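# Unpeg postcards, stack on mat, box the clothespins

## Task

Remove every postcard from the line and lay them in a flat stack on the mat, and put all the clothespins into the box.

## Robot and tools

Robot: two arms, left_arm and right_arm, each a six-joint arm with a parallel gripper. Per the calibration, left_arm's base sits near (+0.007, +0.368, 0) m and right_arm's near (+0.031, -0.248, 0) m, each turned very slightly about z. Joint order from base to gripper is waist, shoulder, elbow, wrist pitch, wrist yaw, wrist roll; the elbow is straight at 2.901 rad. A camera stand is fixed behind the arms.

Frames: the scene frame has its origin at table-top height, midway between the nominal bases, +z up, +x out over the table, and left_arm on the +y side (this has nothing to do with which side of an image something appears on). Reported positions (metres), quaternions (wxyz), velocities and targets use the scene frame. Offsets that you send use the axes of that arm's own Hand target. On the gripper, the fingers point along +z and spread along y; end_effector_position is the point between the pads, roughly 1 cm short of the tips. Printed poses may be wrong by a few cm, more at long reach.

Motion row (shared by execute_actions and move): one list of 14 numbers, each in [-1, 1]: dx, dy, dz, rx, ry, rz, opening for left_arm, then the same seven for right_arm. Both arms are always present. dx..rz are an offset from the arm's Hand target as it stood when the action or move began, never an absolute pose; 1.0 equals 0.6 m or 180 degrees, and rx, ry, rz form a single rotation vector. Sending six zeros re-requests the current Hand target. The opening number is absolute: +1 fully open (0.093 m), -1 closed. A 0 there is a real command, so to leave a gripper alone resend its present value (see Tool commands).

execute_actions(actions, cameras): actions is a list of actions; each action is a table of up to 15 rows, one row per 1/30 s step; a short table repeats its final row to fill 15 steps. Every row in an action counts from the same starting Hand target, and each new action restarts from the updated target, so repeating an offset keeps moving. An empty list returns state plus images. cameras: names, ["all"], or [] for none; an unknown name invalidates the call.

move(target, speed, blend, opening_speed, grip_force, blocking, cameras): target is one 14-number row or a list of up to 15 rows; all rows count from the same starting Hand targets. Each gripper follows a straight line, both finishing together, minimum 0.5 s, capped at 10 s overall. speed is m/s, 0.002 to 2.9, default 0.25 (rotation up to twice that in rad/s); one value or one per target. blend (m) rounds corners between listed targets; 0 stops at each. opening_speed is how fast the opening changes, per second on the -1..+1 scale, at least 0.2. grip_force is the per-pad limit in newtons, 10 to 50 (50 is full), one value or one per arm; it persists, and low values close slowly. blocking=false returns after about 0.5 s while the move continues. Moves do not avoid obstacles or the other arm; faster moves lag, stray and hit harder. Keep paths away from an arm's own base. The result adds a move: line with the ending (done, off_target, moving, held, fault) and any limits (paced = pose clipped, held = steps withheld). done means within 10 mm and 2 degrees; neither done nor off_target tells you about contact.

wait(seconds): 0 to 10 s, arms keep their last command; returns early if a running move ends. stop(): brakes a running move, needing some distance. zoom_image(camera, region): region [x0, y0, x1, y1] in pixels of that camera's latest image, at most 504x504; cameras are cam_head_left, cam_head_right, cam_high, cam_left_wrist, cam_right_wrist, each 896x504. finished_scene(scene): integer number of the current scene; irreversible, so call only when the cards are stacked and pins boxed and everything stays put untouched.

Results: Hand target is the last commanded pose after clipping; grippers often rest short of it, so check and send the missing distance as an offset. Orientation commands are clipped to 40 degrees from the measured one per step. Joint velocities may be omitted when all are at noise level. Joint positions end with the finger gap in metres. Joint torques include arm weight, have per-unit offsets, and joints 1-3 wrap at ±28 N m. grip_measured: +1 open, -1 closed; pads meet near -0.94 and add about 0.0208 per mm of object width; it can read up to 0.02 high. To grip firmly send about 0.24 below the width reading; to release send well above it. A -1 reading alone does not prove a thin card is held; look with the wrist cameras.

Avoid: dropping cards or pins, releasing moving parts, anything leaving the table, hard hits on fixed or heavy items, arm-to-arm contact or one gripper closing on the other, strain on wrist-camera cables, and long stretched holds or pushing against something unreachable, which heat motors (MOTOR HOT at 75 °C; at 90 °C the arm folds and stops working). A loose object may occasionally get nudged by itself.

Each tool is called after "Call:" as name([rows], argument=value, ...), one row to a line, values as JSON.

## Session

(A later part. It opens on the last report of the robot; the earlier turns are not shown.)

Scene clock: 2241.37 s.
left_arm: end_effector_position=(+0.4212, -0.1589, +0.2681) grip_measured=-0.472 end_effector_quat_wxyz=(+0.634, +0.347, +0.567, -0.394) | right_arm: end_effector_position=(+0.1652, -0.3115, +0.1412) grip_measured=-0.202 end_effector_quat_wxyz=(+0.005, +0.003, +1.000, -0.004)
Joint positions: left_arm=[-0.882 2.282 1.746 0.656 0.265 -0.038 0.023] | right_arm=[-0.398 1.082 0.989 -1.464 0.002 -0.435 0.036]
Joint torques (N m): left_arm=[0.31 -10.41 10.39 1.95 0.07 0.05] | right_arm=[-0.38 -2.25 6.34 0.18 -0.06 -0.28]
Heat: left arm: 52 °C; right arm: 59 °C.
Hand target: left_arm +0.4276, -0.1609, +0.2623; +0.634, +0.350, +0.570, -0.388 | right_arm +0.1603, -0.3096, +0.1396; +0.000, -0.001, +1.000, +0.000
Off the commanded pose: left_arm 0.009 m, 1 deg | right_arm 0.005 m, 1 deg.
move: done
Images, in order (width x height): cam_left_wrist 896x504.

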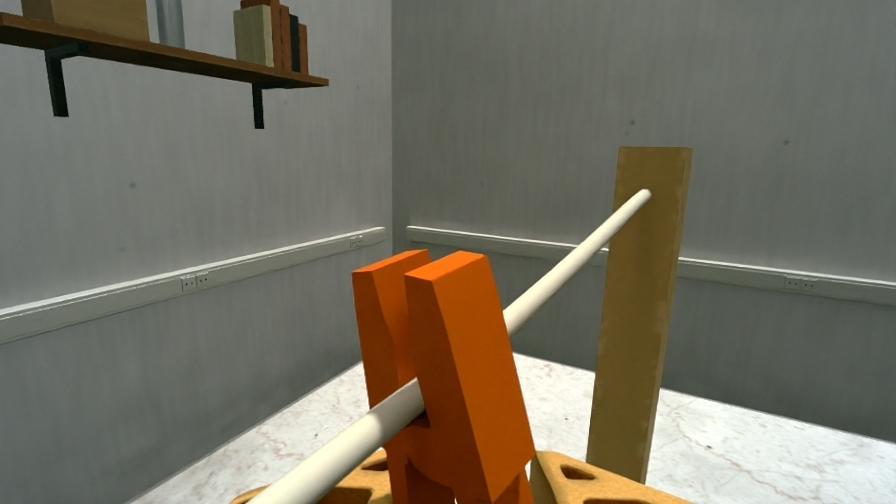

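Call:
move(target=[0,0.003,0,0,0,0,-0.64,0,0,0,0,0,0,-0.2], speed=0.03, opening_speed=0.3, cameras=["cam_left_wrist","cam_high"])

Call:
zoom_image(camera="cam_left_wrist", region=[240, 210, 700, 504])

Scene clock: 2244.73 s.
left_arm: end_effector_position=(+0.4224, -0.1579, +0.2678) grip_measured=-0.635 end_effector_quat_wxyz=(+0.634, +0.347, +0.568, -0.393) | right_arm: end_effector_position=(+0.1652, -0.3115, +0.1412) grip_measured=-0.202 end_effector_quat_wxyz=(+0.005, +0.003, +1.000, -0.004)
Joint positions: left_arm=[-0.88 2.282 1.746 0.655 0.265 -0.038 0.015] | right_arm=[-0.398 1.082 0.989 -1.464 0.002 -0.435 0.036]
Joint torques (N m): left_arm=[0.47 -10.25 10.62 1.95 0.1 0.04] | right_arm=[-0.39 -2.28 6.32 0.18 -0.07 -0.27]
Heat: left arm: 52 °C; right arm: 59 °C.
Hand target: left_arm +0.4293, -0.1601, +0.2624; +0.634, +0.350, +0.570, -0.388 | right_arm +0.1603, -0.3096, +0.1396; +0.000, -0.001, +1.000, +0.000
Off the commanded pose: left_arm 0.009 m, 1 deg | right_arm 0.005 m, 1 deg.
move: done
Images, in order (width x height): cam_high 896x504, cam_left_wrist 896x504.

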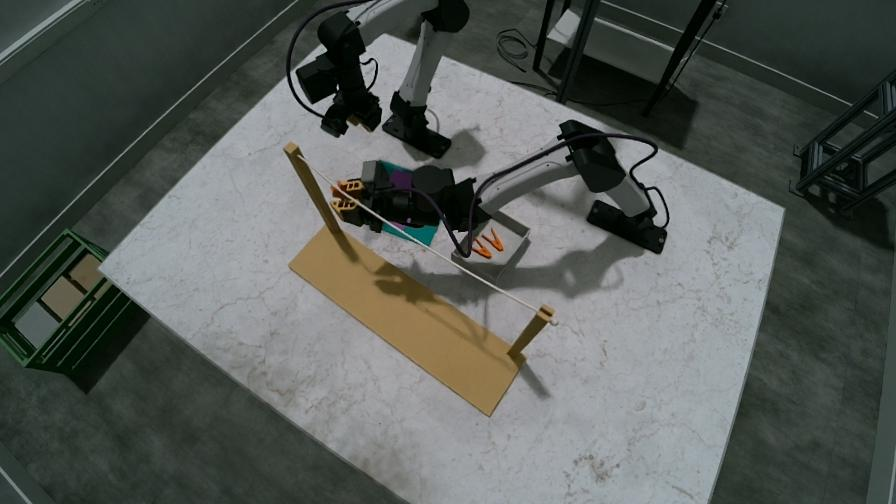

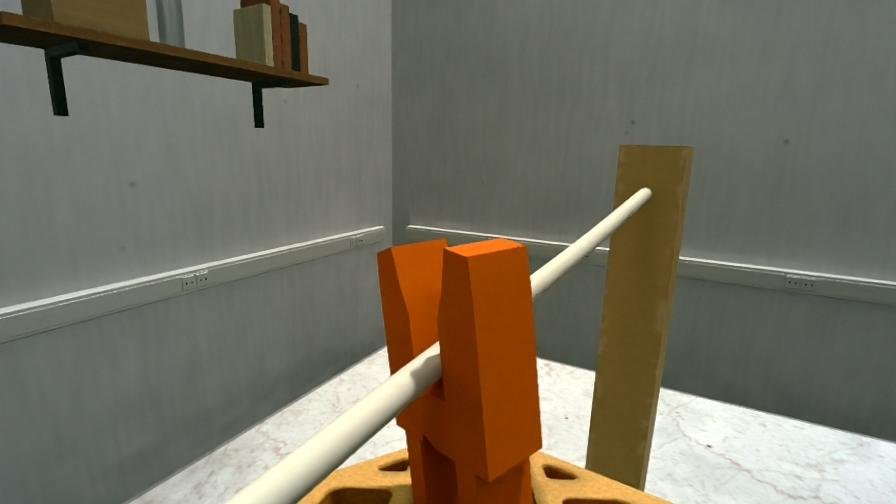

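Scaled by 1.096 from the camera's 896x504 image, which has a finer 1280x720 frame.

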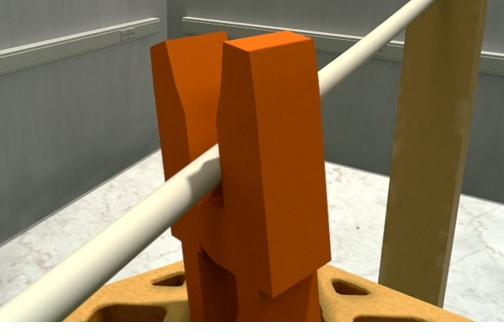

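Call:
move(target=[0.058,0,-0.0061,0,0.0333,0,-0.66,0,0,0,0,0,0,-0.2], speed=0.05, cameras=["cam_left_wrist"])

Scene clock: 2248.30 s.
left_arm: end_effector_position=(+0.4242, -0.1599, +0.2440) grip_measured=-0.658 end_effector_quat_wxyz=(+0.611, +0.362, +0.594, -0.378) | right_arm: end_effector_position=(+0.1652, -0.3115, +0.1412) grip_measured=-0.202 end_effector_quat_wxyz=(+0.005, +0.003, +1.000, -0.004)
Joint positions: left_arm=[-0.88 2.291 1.746 0.58 0.265 -0.016 0.014] | right_arm=[-0.398 1.082 0.989 -1.464 0.002 -0.435 0.036]
Joint torques (N m): left_arm=[0.47 -10.55 8.29 2.03 0.14 0.09] | right_arm=[-0.39 -2.29 6.34 0.18 -0.06 -0.27]
Heat: left arm: 53 °C; right arm: 59 °C.
Hand target: left_arm +0.4293, -0.1601, +0.2274; +0.603, +0.370, +0.603, -0.369 | right_arm +0.1603, -0.3096, +0.1396; +0.000, -0.001, +1.000, +0.000
Off the commanded pose: left_arm 0.017 m, 2 deg | right_arm 0.005 m, 1 deg.
move: off_target (left_arm)
Images, in order (width x height): cam_left_wrist 896x504.

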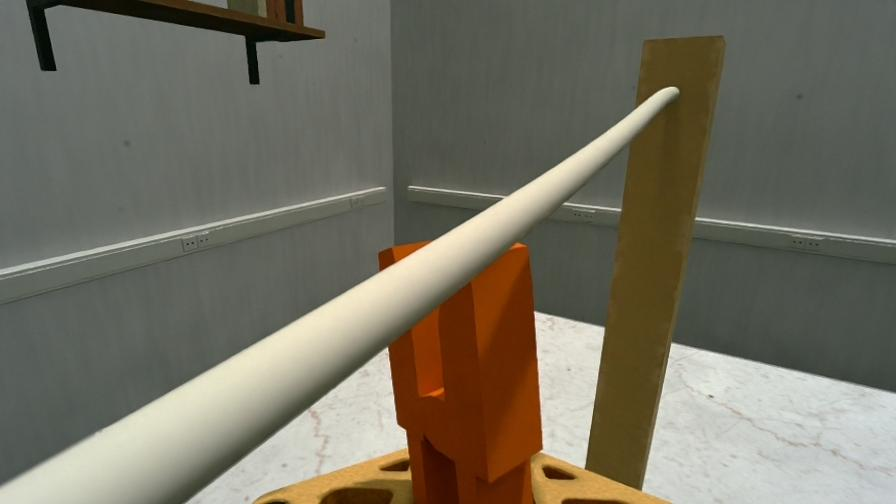

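Call:
move(target=[0.035,0,0,0,0,0,-0.66,0,0,0,0,0,0,-0.2], speed=0.05, cameras=["cam_left_wrist"])

Scene clock: 2251.17 s.
left_arm: end_effector_position=(+0.4254, -0.1612, +0.2146) grip_measured=-0.660 end_effector_quat_wxyz=(+0.599, +0.366, +0.606, -0.374) | right_arm: end_effector_position=(+0.1652, -0.3115, +0.1412) grip_measured=-0.202 end_effector_quat_wxyz=(+0.005, +0.003, +1.000, -0.004)
Joint positions: left_arm=[-0.88 2.326 1.719 0.603 0.265 -0.015 0.014] | right_arm=[-0.398 1.082 0.989 -1.464 0.002 -0.435 0.036]
Joint velocities: left_arm=[-0.002 0.002 0.007 -0.022 -0.022 -0.022 -0.005] | right_arm=[within noise]
Joint torques (N m): left_arm=[0.51 -10.96 7.69 2.39 0.15 0.1] | right_arm=[-0.44 -2.29 6.34 0.18 -0.06 -0.28]
Heat: left arm: 52 °C; right arm: 59 °C.
Hand target: left_arm +0.4293, -0.1601, +0.2064; +0.603, +0.370, +0.603, -0.369 | right_arm +0.1603, -0.3096, +0.1396; +0.000, -0.001, +1.000, +0.000
Off the commanded pose: left_arm 0.009 m, 1 deg | right_arm 0.005 m, 1 deg.
move: done
Images, in order (width x height): cam_left_wrist 896x504.

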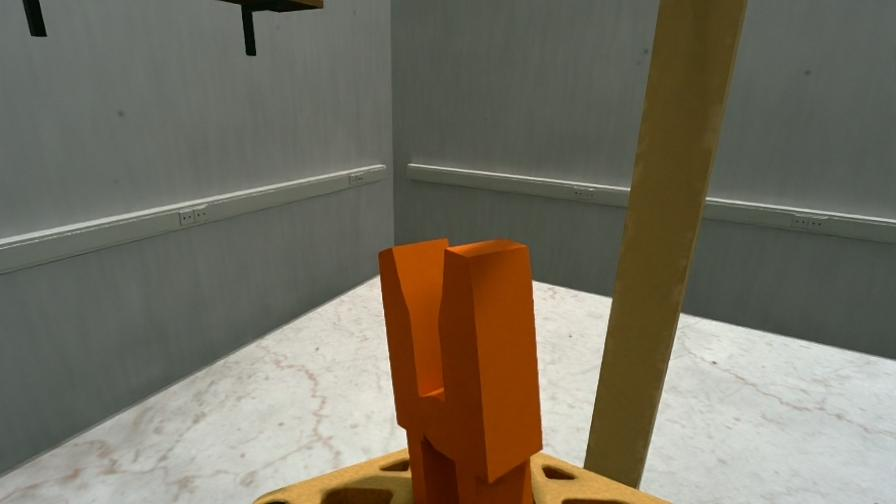

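Call:
move([
  [0.05,0,0,0,0,0,-0.66,0,0,0,0,0,0,-0.2],
  [0.06,-0.178,-0.09,0,0,0,-0.66,0,0,0,0,0,0,-0.2],
], speed=0.1, blend=0.01, cameras=["cam_left_wrist","cam_head_left","cam_high"])

Scene clock: 2260.40 s.
left_arm: end_effector_position=(+0.3069, -0.1654, +0.1410) grip_measured=-0.660 end_effector_quat_wxyz=(+0.576, +0.382, +0.621, -0.371) | right_arm: end_effector_position=(+0.1652, -0.3115, +0.1412) grip_measured=-0.202 end_effector_quat_wxyz=(+0.005, +0.003, +1.000, -0.004)
Joint positions: left_arm=[-1.078 2.226 1.264 0.901 0.089 -0.015 0.014] | right_arm=[-0.398 1.082 0.989 -1.464 0.002 -0.435 0.036]
Joint torques (N m): left_arm=[0.08 -14.54 6.48 2.42 -0.14 0.09] | right_arm=[-0.39 -2.32 6.3 0.19 -0.07 -0.27]
Heat: left arm: 51 °C; right arm: 59 °C.
Hand target: left_arm +0.3095, -0.1605, +0.1703; +0.603, +0.370, +0.603, -0.369 | right_arm +0.1603, -0.3096, +0.1396; +0.000, -0.001, +1.000, +0.000
Off the commanded pose: left_arm 0.030 m, 4 deg | right_arm 0.005 m, 1 deg.
move: off_target (left_arm)
Images, in order (width x height): cam_head_left 896x504, cam_high 896x504, cam_left_wrist 896x504.

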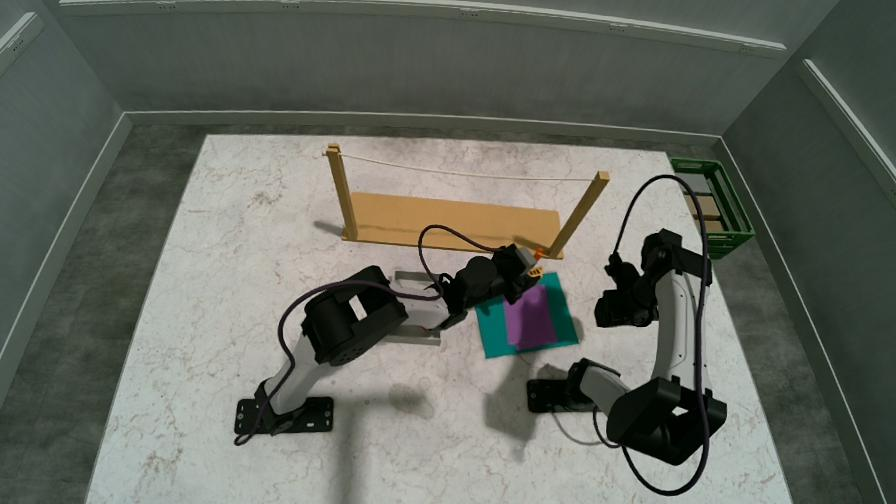

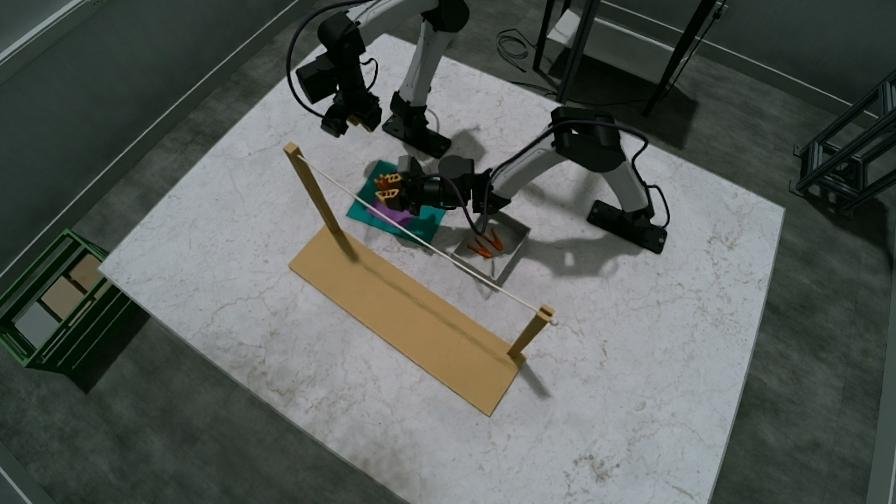

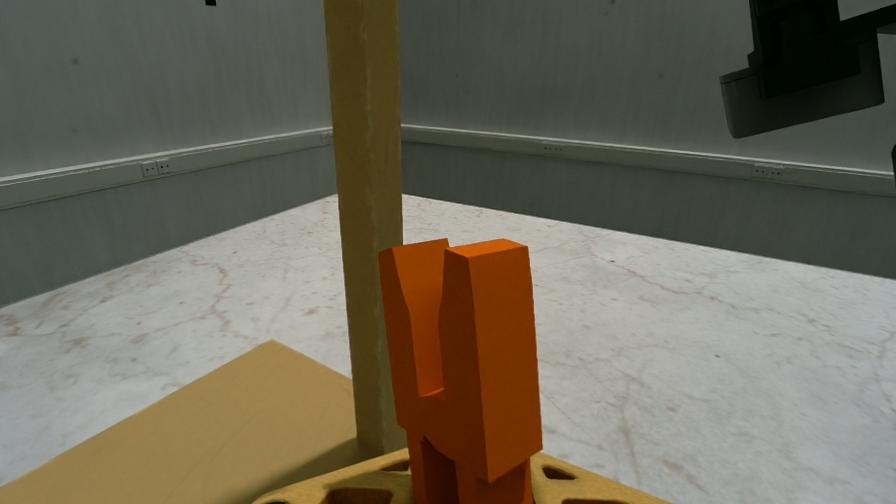

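Call:
move([
  [-0.0667,0.076,-0.1857,0,0.25,0,-0.66,0,0,0,0,0,0,-0.2],
  [-0.05,0.1873,-0.4574,0,0.5,0,-0.66,0,0,0,0,0,0,-0.2],
], speed=0.12, blend=0.03, cameras=["cam_left_wrist","cam_head_left","cam_high"])

Scene clock: 2271.50 s.
left_arm: end_effector_position=(+0.2876, +0.1280, +0.1942) grip_measured=-0.659 end_effector_quat_wxyz=(+0.030, +0.518, +0.855, -0.012) | right_arm: end_effector_position=(+0.1652, -0.3115, +0.1412) grip_measured=-0.202 end_effector_quat_wxyz=(+0.005, +0.003, +1.000, -0.004)
Joint positions: left_arm=[-0.744 1.931 1.995 -1.572 0.014 0.388 0.014] | right_arm=[-0.398 1.082 0.989 -1.464 0.002 -0.435 0.036]
Joint velocities: left_arm=[-0.002 0.017 0.002 0.095 0.007 0.007 0.011] | right_arm=[within noise]
Joint torques (N m): left_arm=[0.27 -10.14 6.19 0.37 -0.02 0.06] | right_arm=[-0.4 -2.3 6.31 0.18 -0.07 -0.28]
Heat: left arm: 52 °C; right arm: 59 °C.
Hand target: left_arm +0.2851, +0.1350, +0.2004; +0.001, +0.522, +0.853, +0.000 | right_arm +0.1603, -0.3096, +0.1396; +0.000, -0.001, +1.000, +0.000
Off the commanded pose: left_arm 0.010 m, 4 deg | right_arm 0.005 m, 1 deg.
joint sent to its limit (left arm) — joint 4 (wrist pitch), lower limit. The joint targets are off in orientation, not in position.
move: off_target (left_arm)
Images, in order (width x height): cam_head_left 896x504, cam_high 896x504, cam_left_wrist 896x504.

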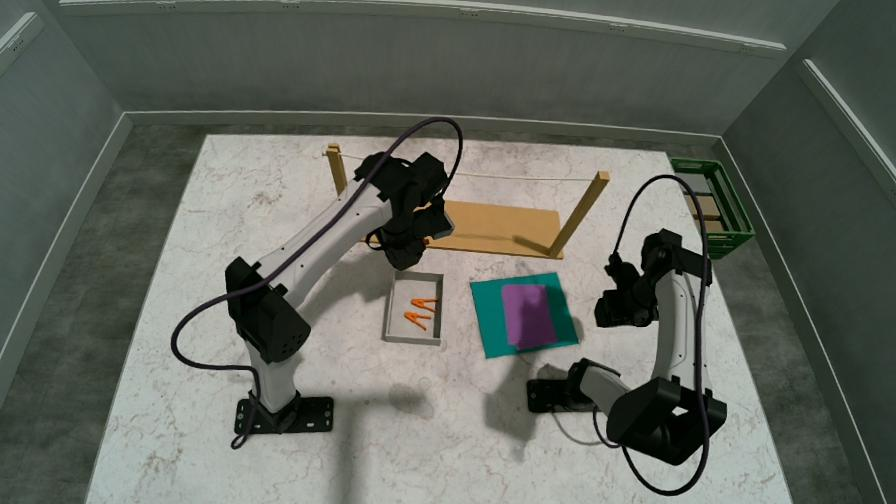

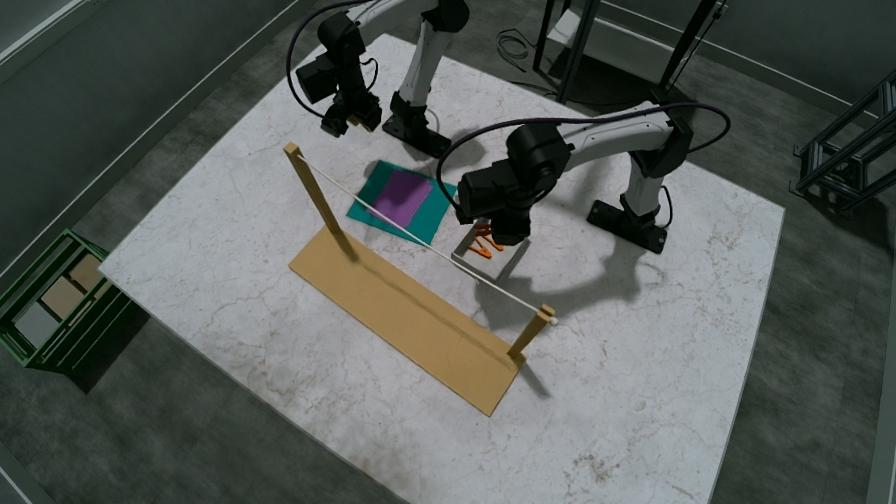

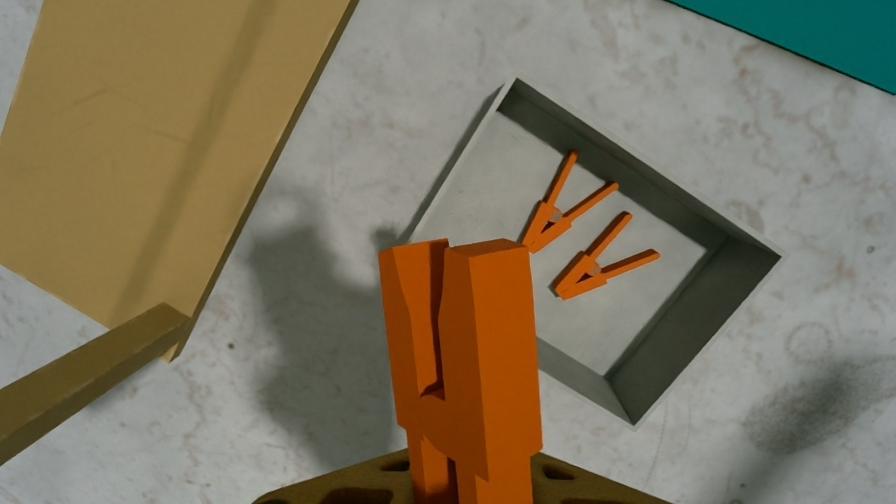

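Call:
move(target=[0.029,-0.0275,0.184,0,0,0,-0.66,0,0,0,0,0,0,-0.2], speed=0.1, cameras=["cam_left_wrist","cam_head_right"])

Scene clock: 2303.23 s.
left_arm: end_effector_position=(+0.2583, +0.1459, +0.0805) grip_measured=-0.658 end_effector_quat_wxyz=(-0.027, +0.525, +0.851, -0.002) | right_arm: end_effector_position=(+0.1652, -0.3115, +0.1412) grip_measured=-0.202 end_effector_quat_wxyz=(+0.005, +0.003, +1.000, -0.004)
Joint positions: left_arm=[-0.76 1.876 1.465 -1.213 0.013 0.388 0.014] | right_arm=[-0.398 1.082 0.989 -1.464 0.002 -0.435 0.036]
Joint torques (N m): left_arm=[-0.53 -10.91 6.17 0.48 0 -0.18] | right_arm=[-0.39 -2.32 6.34 0.18 -0.06 -0.28]
Heat: left arm: 55 °C; right arm: 59 °C.
Hand target: left_arm +0.2626, +0.1429, +0.0899; +0.001, +0.522, +0.853, +0.000 | right_arm +0.1603, -0.3096, +0.1396; +0.000, -0.001, +1.000, +0.000
Off the commanded pose: left_arm 0.011 m, 3 deg | right_arm 0.005 m, 1 deg.
move: off_target (left_arm)
Images, in order (width x height): cam_head_right 896x504, cam_left_wrist 896x504.

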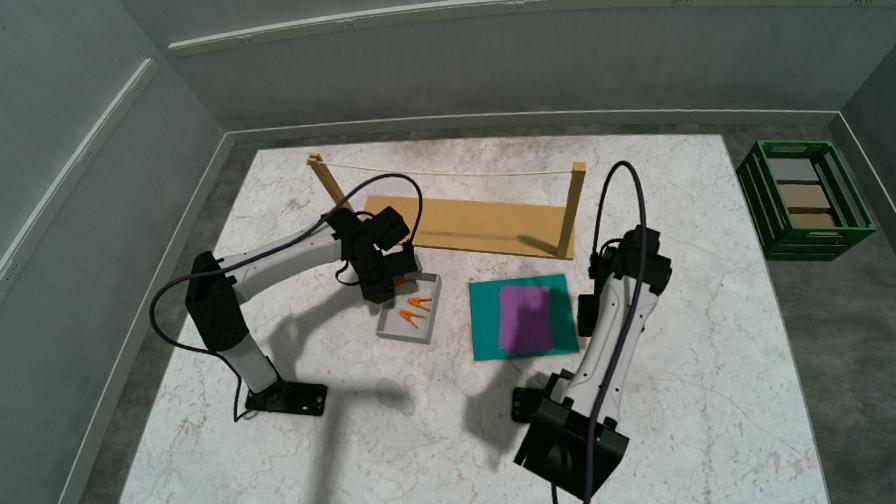

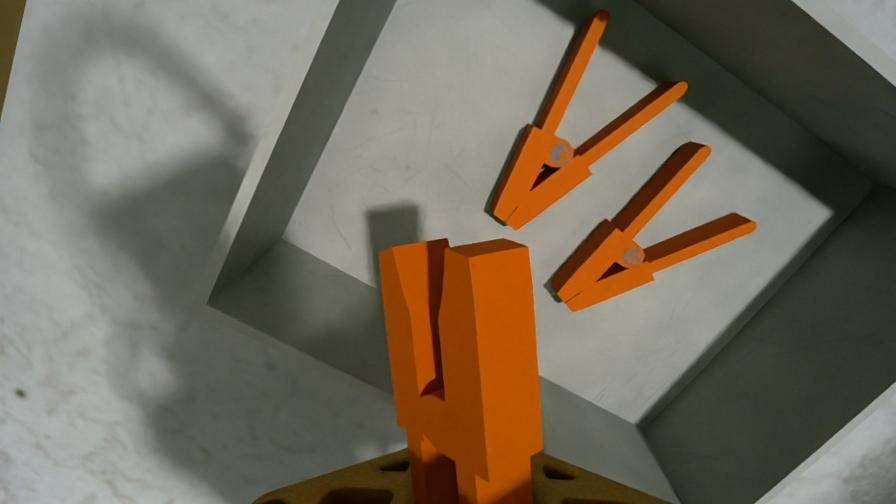

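Call:
move(target=[-0.0497,0.0097,0.0083,0,0,0.15,-0.66,0,0,0,0,0,0,-0.2], speed=0.06, cameras=["cam_left_wrist"])

Scene clock: 2324.80 s.
left_arm: end_effector_position=(+0.2760, +0.1240, +0.0854) grip_measured=-0.658 end_effector_quat_wxyz=(-0.004, +0.700, +0.714, -0.005) | right_arm: end_effector_position=(+0.1652, -0.3115, +0.1412) grip_measured=-0.202 end_effector_quat_wxyz=(+0.005, +0.003, +1.000, -0.004)
Joint positions: left_arm=[-0.775 1.939 1.571 -1.213 0.01 0.819 0.014] | right_arm=[-0.398 1.082 0.989 -1.464 0.002 -0.435 0.036]
Joint torques (N m): left_arm=[-0.55 -7.1 8.76 0.4 0.03 0.09] | right_arm=[-0.39 -2.26 6.28 0.18 -0.07 -0.27]
Heat: left arm: 54 °C; right arm: 58 °C.
Hand target: left_arm +0.2813, +0.1192, +0.0849; +0.000, +0.707, +0.707, +0.000 | right_arm +0.1603, -0.3096, +0.1396; +0.000, -0.001, +1.000, +0.000
Off the commanded pose: left_arm 0.007 m, 1 deg | right_arm 0.005 m, 1 deg.
move: done
Images, in order (width x height): cam_left_wrist 896x504.

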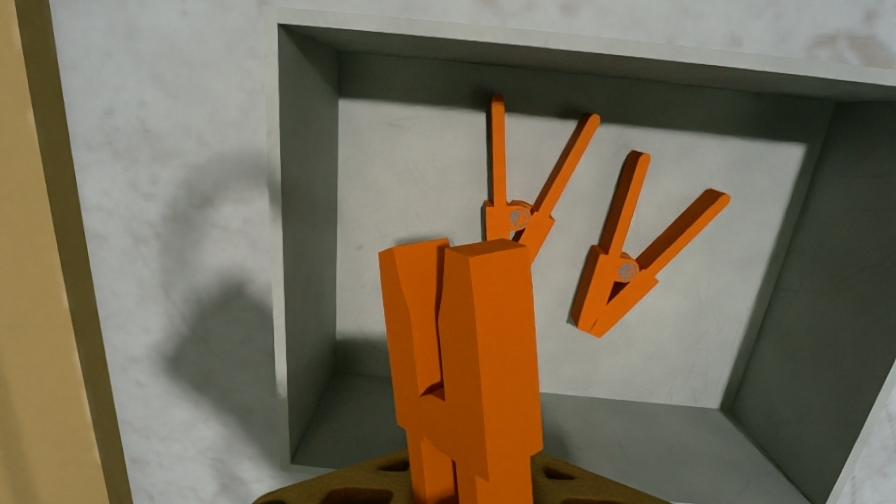

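Call:
move(target=[0.0183,0.0133,0.085,0,0,0,-0.66,0,0,0,0,0,0,-0.2], speed=0.05, cameras=["cam_left_wrist"])

Scene clock: 2331.60 s.
left_arm: end_effector_position=(+0.2846, +0.1296, +0.0409) grip_measured=-0.659 end_effector_quat_wxyz=(-0.001, +0.704, +0.710, -0.005) | right_arm: end_effector_position=(+0.1652, -0.3115, +0.1412) grip_measured=-0.202 end_effector_quat_wxyz=(+0.005, +0.003, +1.000, -0.004)
Joint positions: left_arm=[-0.748 1.979 1.447 -1.042 0.009 0.857 0.014] | right_arm=[-0.398 1.082 0.989 -1.464 0.002 -0.435 0.036]
Joint velocities: left_arm=[-0.012 0.007 -0.002 0.051 -0.022 0.007 0.011] | right_arm=[within noise]
Joint torques (N m): left_arm=[0.36 -7.41 6.13 0.61 0.05 0.07] | right_arm=[-0.4 -2.25 6.31 0.17 -0.07 -0.28]
Heat: left arm: 52 °C; right arm: 58 °C.
Hand target: left_arm +0.2894, +0.1301, +0.0339; +0.000, +0.707, +0.707, +0.000 | right_arm +0.1603, -0.3096, +0.1396; +0.000, -0.001, +1.000, +0.000
Off the commanded pose: left_arm 0.008 m, 1 deg | right_arm 0.005 m, 1 deg.
move: done
Images, in order (width x height): cam_left_wrist 896x504.

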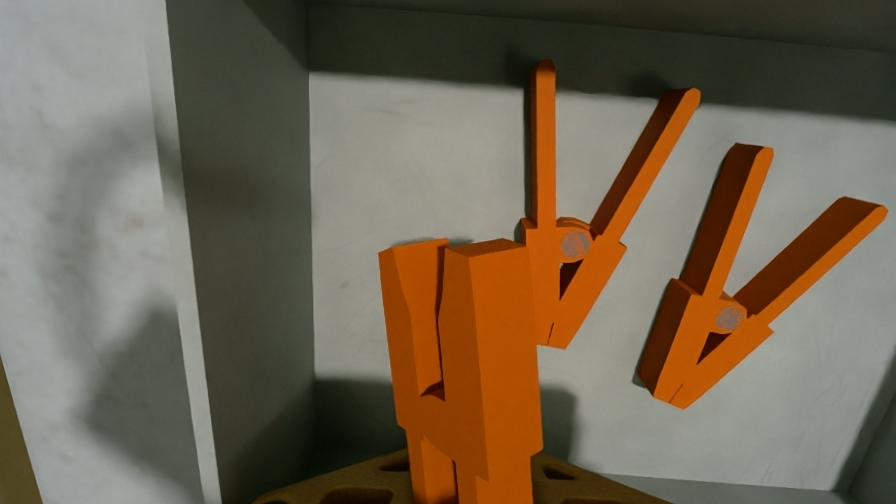

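Call:
move(target=[0.01,0.005,0.033,0,0,0,-0.66,0,0,0,0,0,0,-0.2], speed=0.04, cameras=["cam_left_wrist"])

Scene clock: 2336.07 s.
left_arm: end_effector_position=(+0.2881, +0.1351, +0.0217) grip_measured=-0.658 end_effector_quat_wxyz=(+0.000, +0.704, +0.710, -0.005) | right_arm: end_effector_position=(+0.1652, -0.3115, +0.1412) grip_measured=-0.202 end_effector_quat_wxyz=(+0.005, +0.003, +1.000, -0.004)
Joint positions: left_arm=[-0.731 1.998 1.394 -0.968 0.009 0.875 0.014] | right_arm=[-0.398 1.082 0.989 -1.464 0.002 -0.435 0.036]
Joint torques (N m): left_arm=[0.4 -7.36 5.97 0.57 0.04 0.05] | right_arm=[-0.4 -2.22 6.34 0.19 -0.06 -0.27]
Heat: left arm: 51 °C; right arm: 58 °C.
Hand target: left_arm +0.2924, +0.1361, +0.0142; +0.000, +0.707, +0.707, +0.000 | right_arm +0.1603, -0.3096, +0.1396; +0.000, -0.001, +1.000, +0.000
Off the commanded pose: left_arm 0.009 m, 1 deg | right_arm 0.005 m, 1 deg.
move: done
Images, in order (width x height): cam_left_wrist 896x504.

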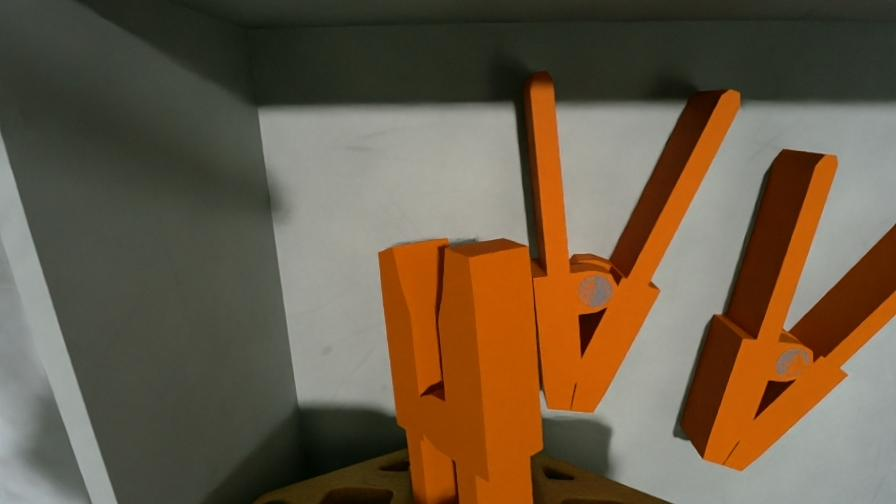

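Call:
move(target=[0,0,0.0083,0,0,0,-0.66,0,0,0,0,0,0,-0.2], speed=0.03)

Call:
move(target=[0,0,0,0,0,0,-0.2,0,0,0,0,0,0,-0.2], speed=0.03, opening_speed=0.3, cameras=["cam_left_wrist"])

Scene clock: 2339.73 s.
left_arm: end_effector_position=(+0.2885, +0.1347, +0.0174) grip_measured=-0.658 end_effector_quat_wxyz=(+0.001, +0.704, +0.710, -0.004) | right_arm: end_effector_position=(+0.1652, -0.3115, +0.1412) grip_measured=-0.202 end_effector_quat_wxyz=(+0.005, +0.003, +1.000, -0.004)
Joint positions: left_arm=[-0.731 2.004 1.385 -0.951 0.009 0.875 0.014] | right_arm=[-0.398 1.082 0.989 -1.464 0.002 -0.435 0.036]
Joint velocities: left_arm=[-0.002 0.002 -0.017 0.081 -0.007 -0.022 -0.005] | right_arm=[within noise]
Joint torques (N m): left_arm=[0.31 -7.27 5.87 0.6 0.04 0.07] | right_arm=[-0.38 -2.28 6.31 0.19 -0.07 -0.28]
Heat: left arm: 51 °C; right arm: 58 °C.
Hand target: left_arm +0.2924, +0.1361, +0.0092; +0.000, +0.707, +0.707, +0.000 | right_arm +0.1603, -0.3096, +0.1396; +0.000, -0.001, +1.000, +0.000
Off the commanded pose: left_arm 0.009 m, 1 deg | right_arm 0.005 m, 1 deg.
move: done

Scene clock: 2341.47 s.
left_arm: end_effector_position=(+0.2887, +0.1346, +0.0174) grip_measured=-0.202 end_effector_quat_wxyz=(+0.001, +0.704, +0.710, -0.004) | right_arm: end_effector_position=(+0.1652, -0.3115, +0.1412) grip_measured=-0.202 end_effector_quat_wxyz=(+0.005, +0.003, +1.000, -0.004)
Joint positions: left_arm=[-0.731 2.004 1.385 -0.95 0.009 0.875 0.035] | right_arm=[-0.398 1.082 0.989 -1.464 0.002 -0.435 0.036]
Joint torques (N m): left_arm=[0.35 -7.25 5.82 0.6 0.05 0.06] | right_arm=[-0.4 -2.3 6.31 0.18 -0.07 -0.28]
Heat: left arm: 51 °C; right arm: 58 °C.
Hand target: left_arm +0.2924, +0.1361, +0.0092; +0.000, +0.707, +0.707, +0.000 | right_arm +0.1603, -0.3096, +0.1396; +0.000, -0.001, +1.000, +0.000
Off the commanded pose: left_arm 0.009 m, 1 deg | right_arm 0.005 m, 1 deg.
move: done
Images, in order (width x height): cam_left_wrist 896x504.

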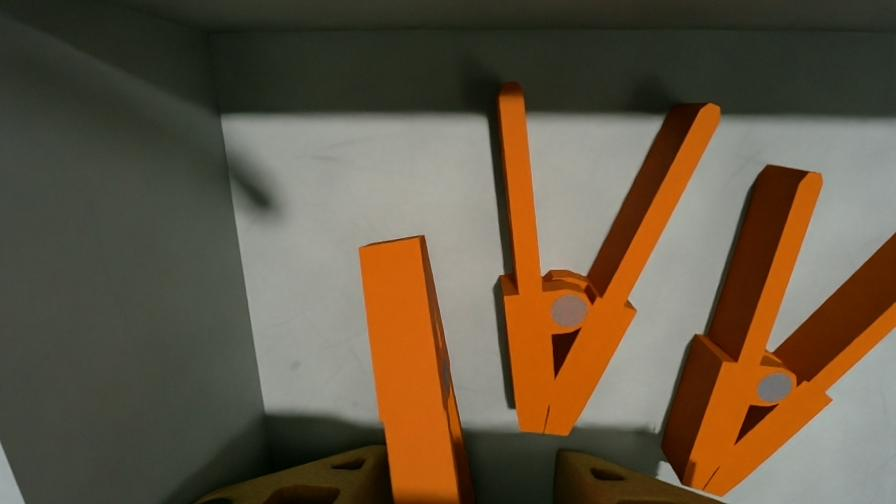

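Call:
move([
  [0,0,-0.06,0,0,0,-0.2,0,0,0,0,0,0,-0.2],
  [0,0,-0.28,0,0,0,-0.2,0,0,0,0,0,0,-0.2],
], speed=[0.04,0.12], blend=0.01, cameras=["cam_left_wrist","cam_head_left"])

Scene clock: 2346.57 s.
left_arm: end_effector_position=(+0.2908, +0.1329, +0.1730) grip_measured=-0.202 end_effector_quat_wxyz=(+0.001, +0.704, +0.710, -0.004) | right_arm: end_effector_position=(+0.1652, -0.3115, +0.1412) grip_measured=-0.202 end_effector_quat_wxyz=(+0.005, +0.003, +1.000, -0.004)
Joint positions: left_arm=[-0.731 1.969 1.964 -1.563 0.009 0.875 0.035] | right_arm=[-0.398 1.082 0.989 -1.464 0.002 -0.435 0.036]
Joint torques (N m): left_arm=[0.36 -8.61 8.21 0.15 0.05 0.05] | right_arm=[-0.4 -2.26 6.34 0.19 -0.06 -0.28]
Heat: left arm: 51 °C; right arm: 58 °C.
Hand target: left_arm +0.2922, +0.1361, +0.1772; +0.000, +0.707, +0.707, +0.000 | right_arm +0.1603, -0.3096, +0.1396; +0.000, -0.001, +1.000, +0.000
Off the commanded pose: left_arm 0.005 m, 1 deg | right_arm 0.005 m, 1 deg.
move: done
Images, in order (width x height): cam_head_left 896x504, cam_left_wrist 896x504.

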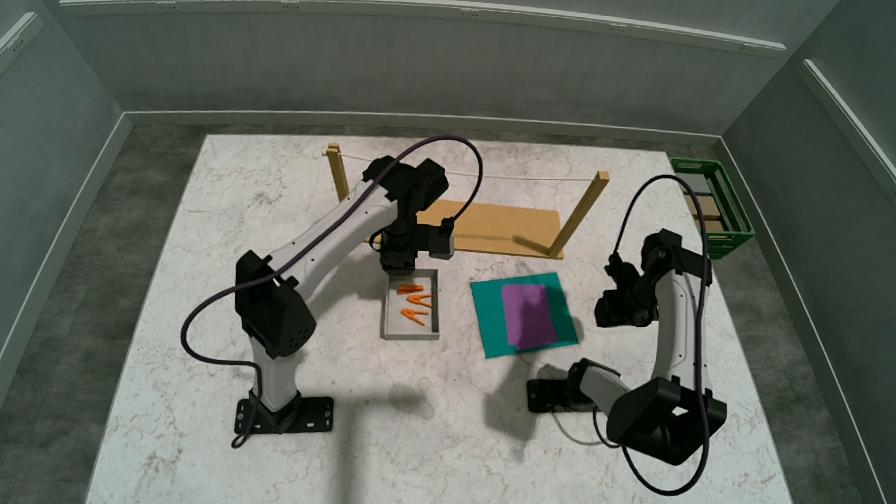

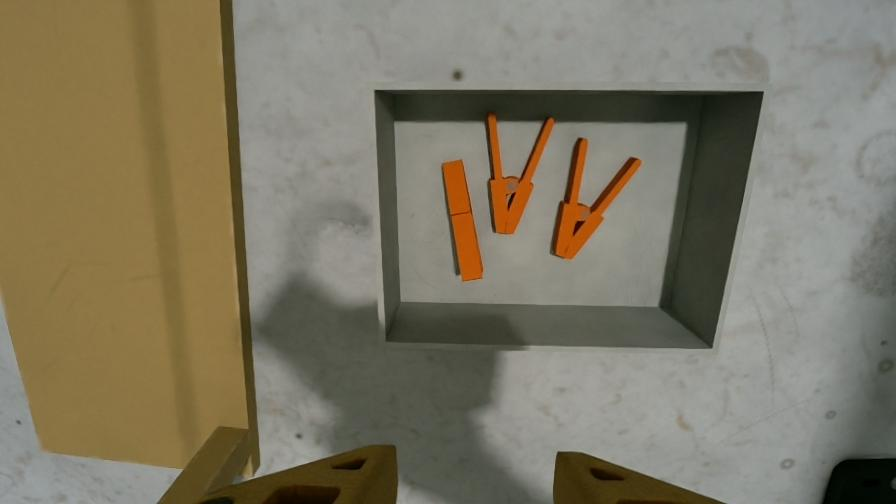

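Call:
zoom_image(camera="cam_head_left", region=[440, 250, 600, 370])

Scaled by 3.150 from the camera's 896x504 image, which has a finer 1280x720 frame.

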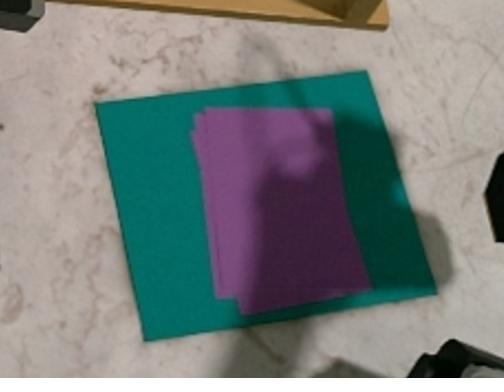

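Call:
finished_scene(scene=1)

The scene is finished: the task was done.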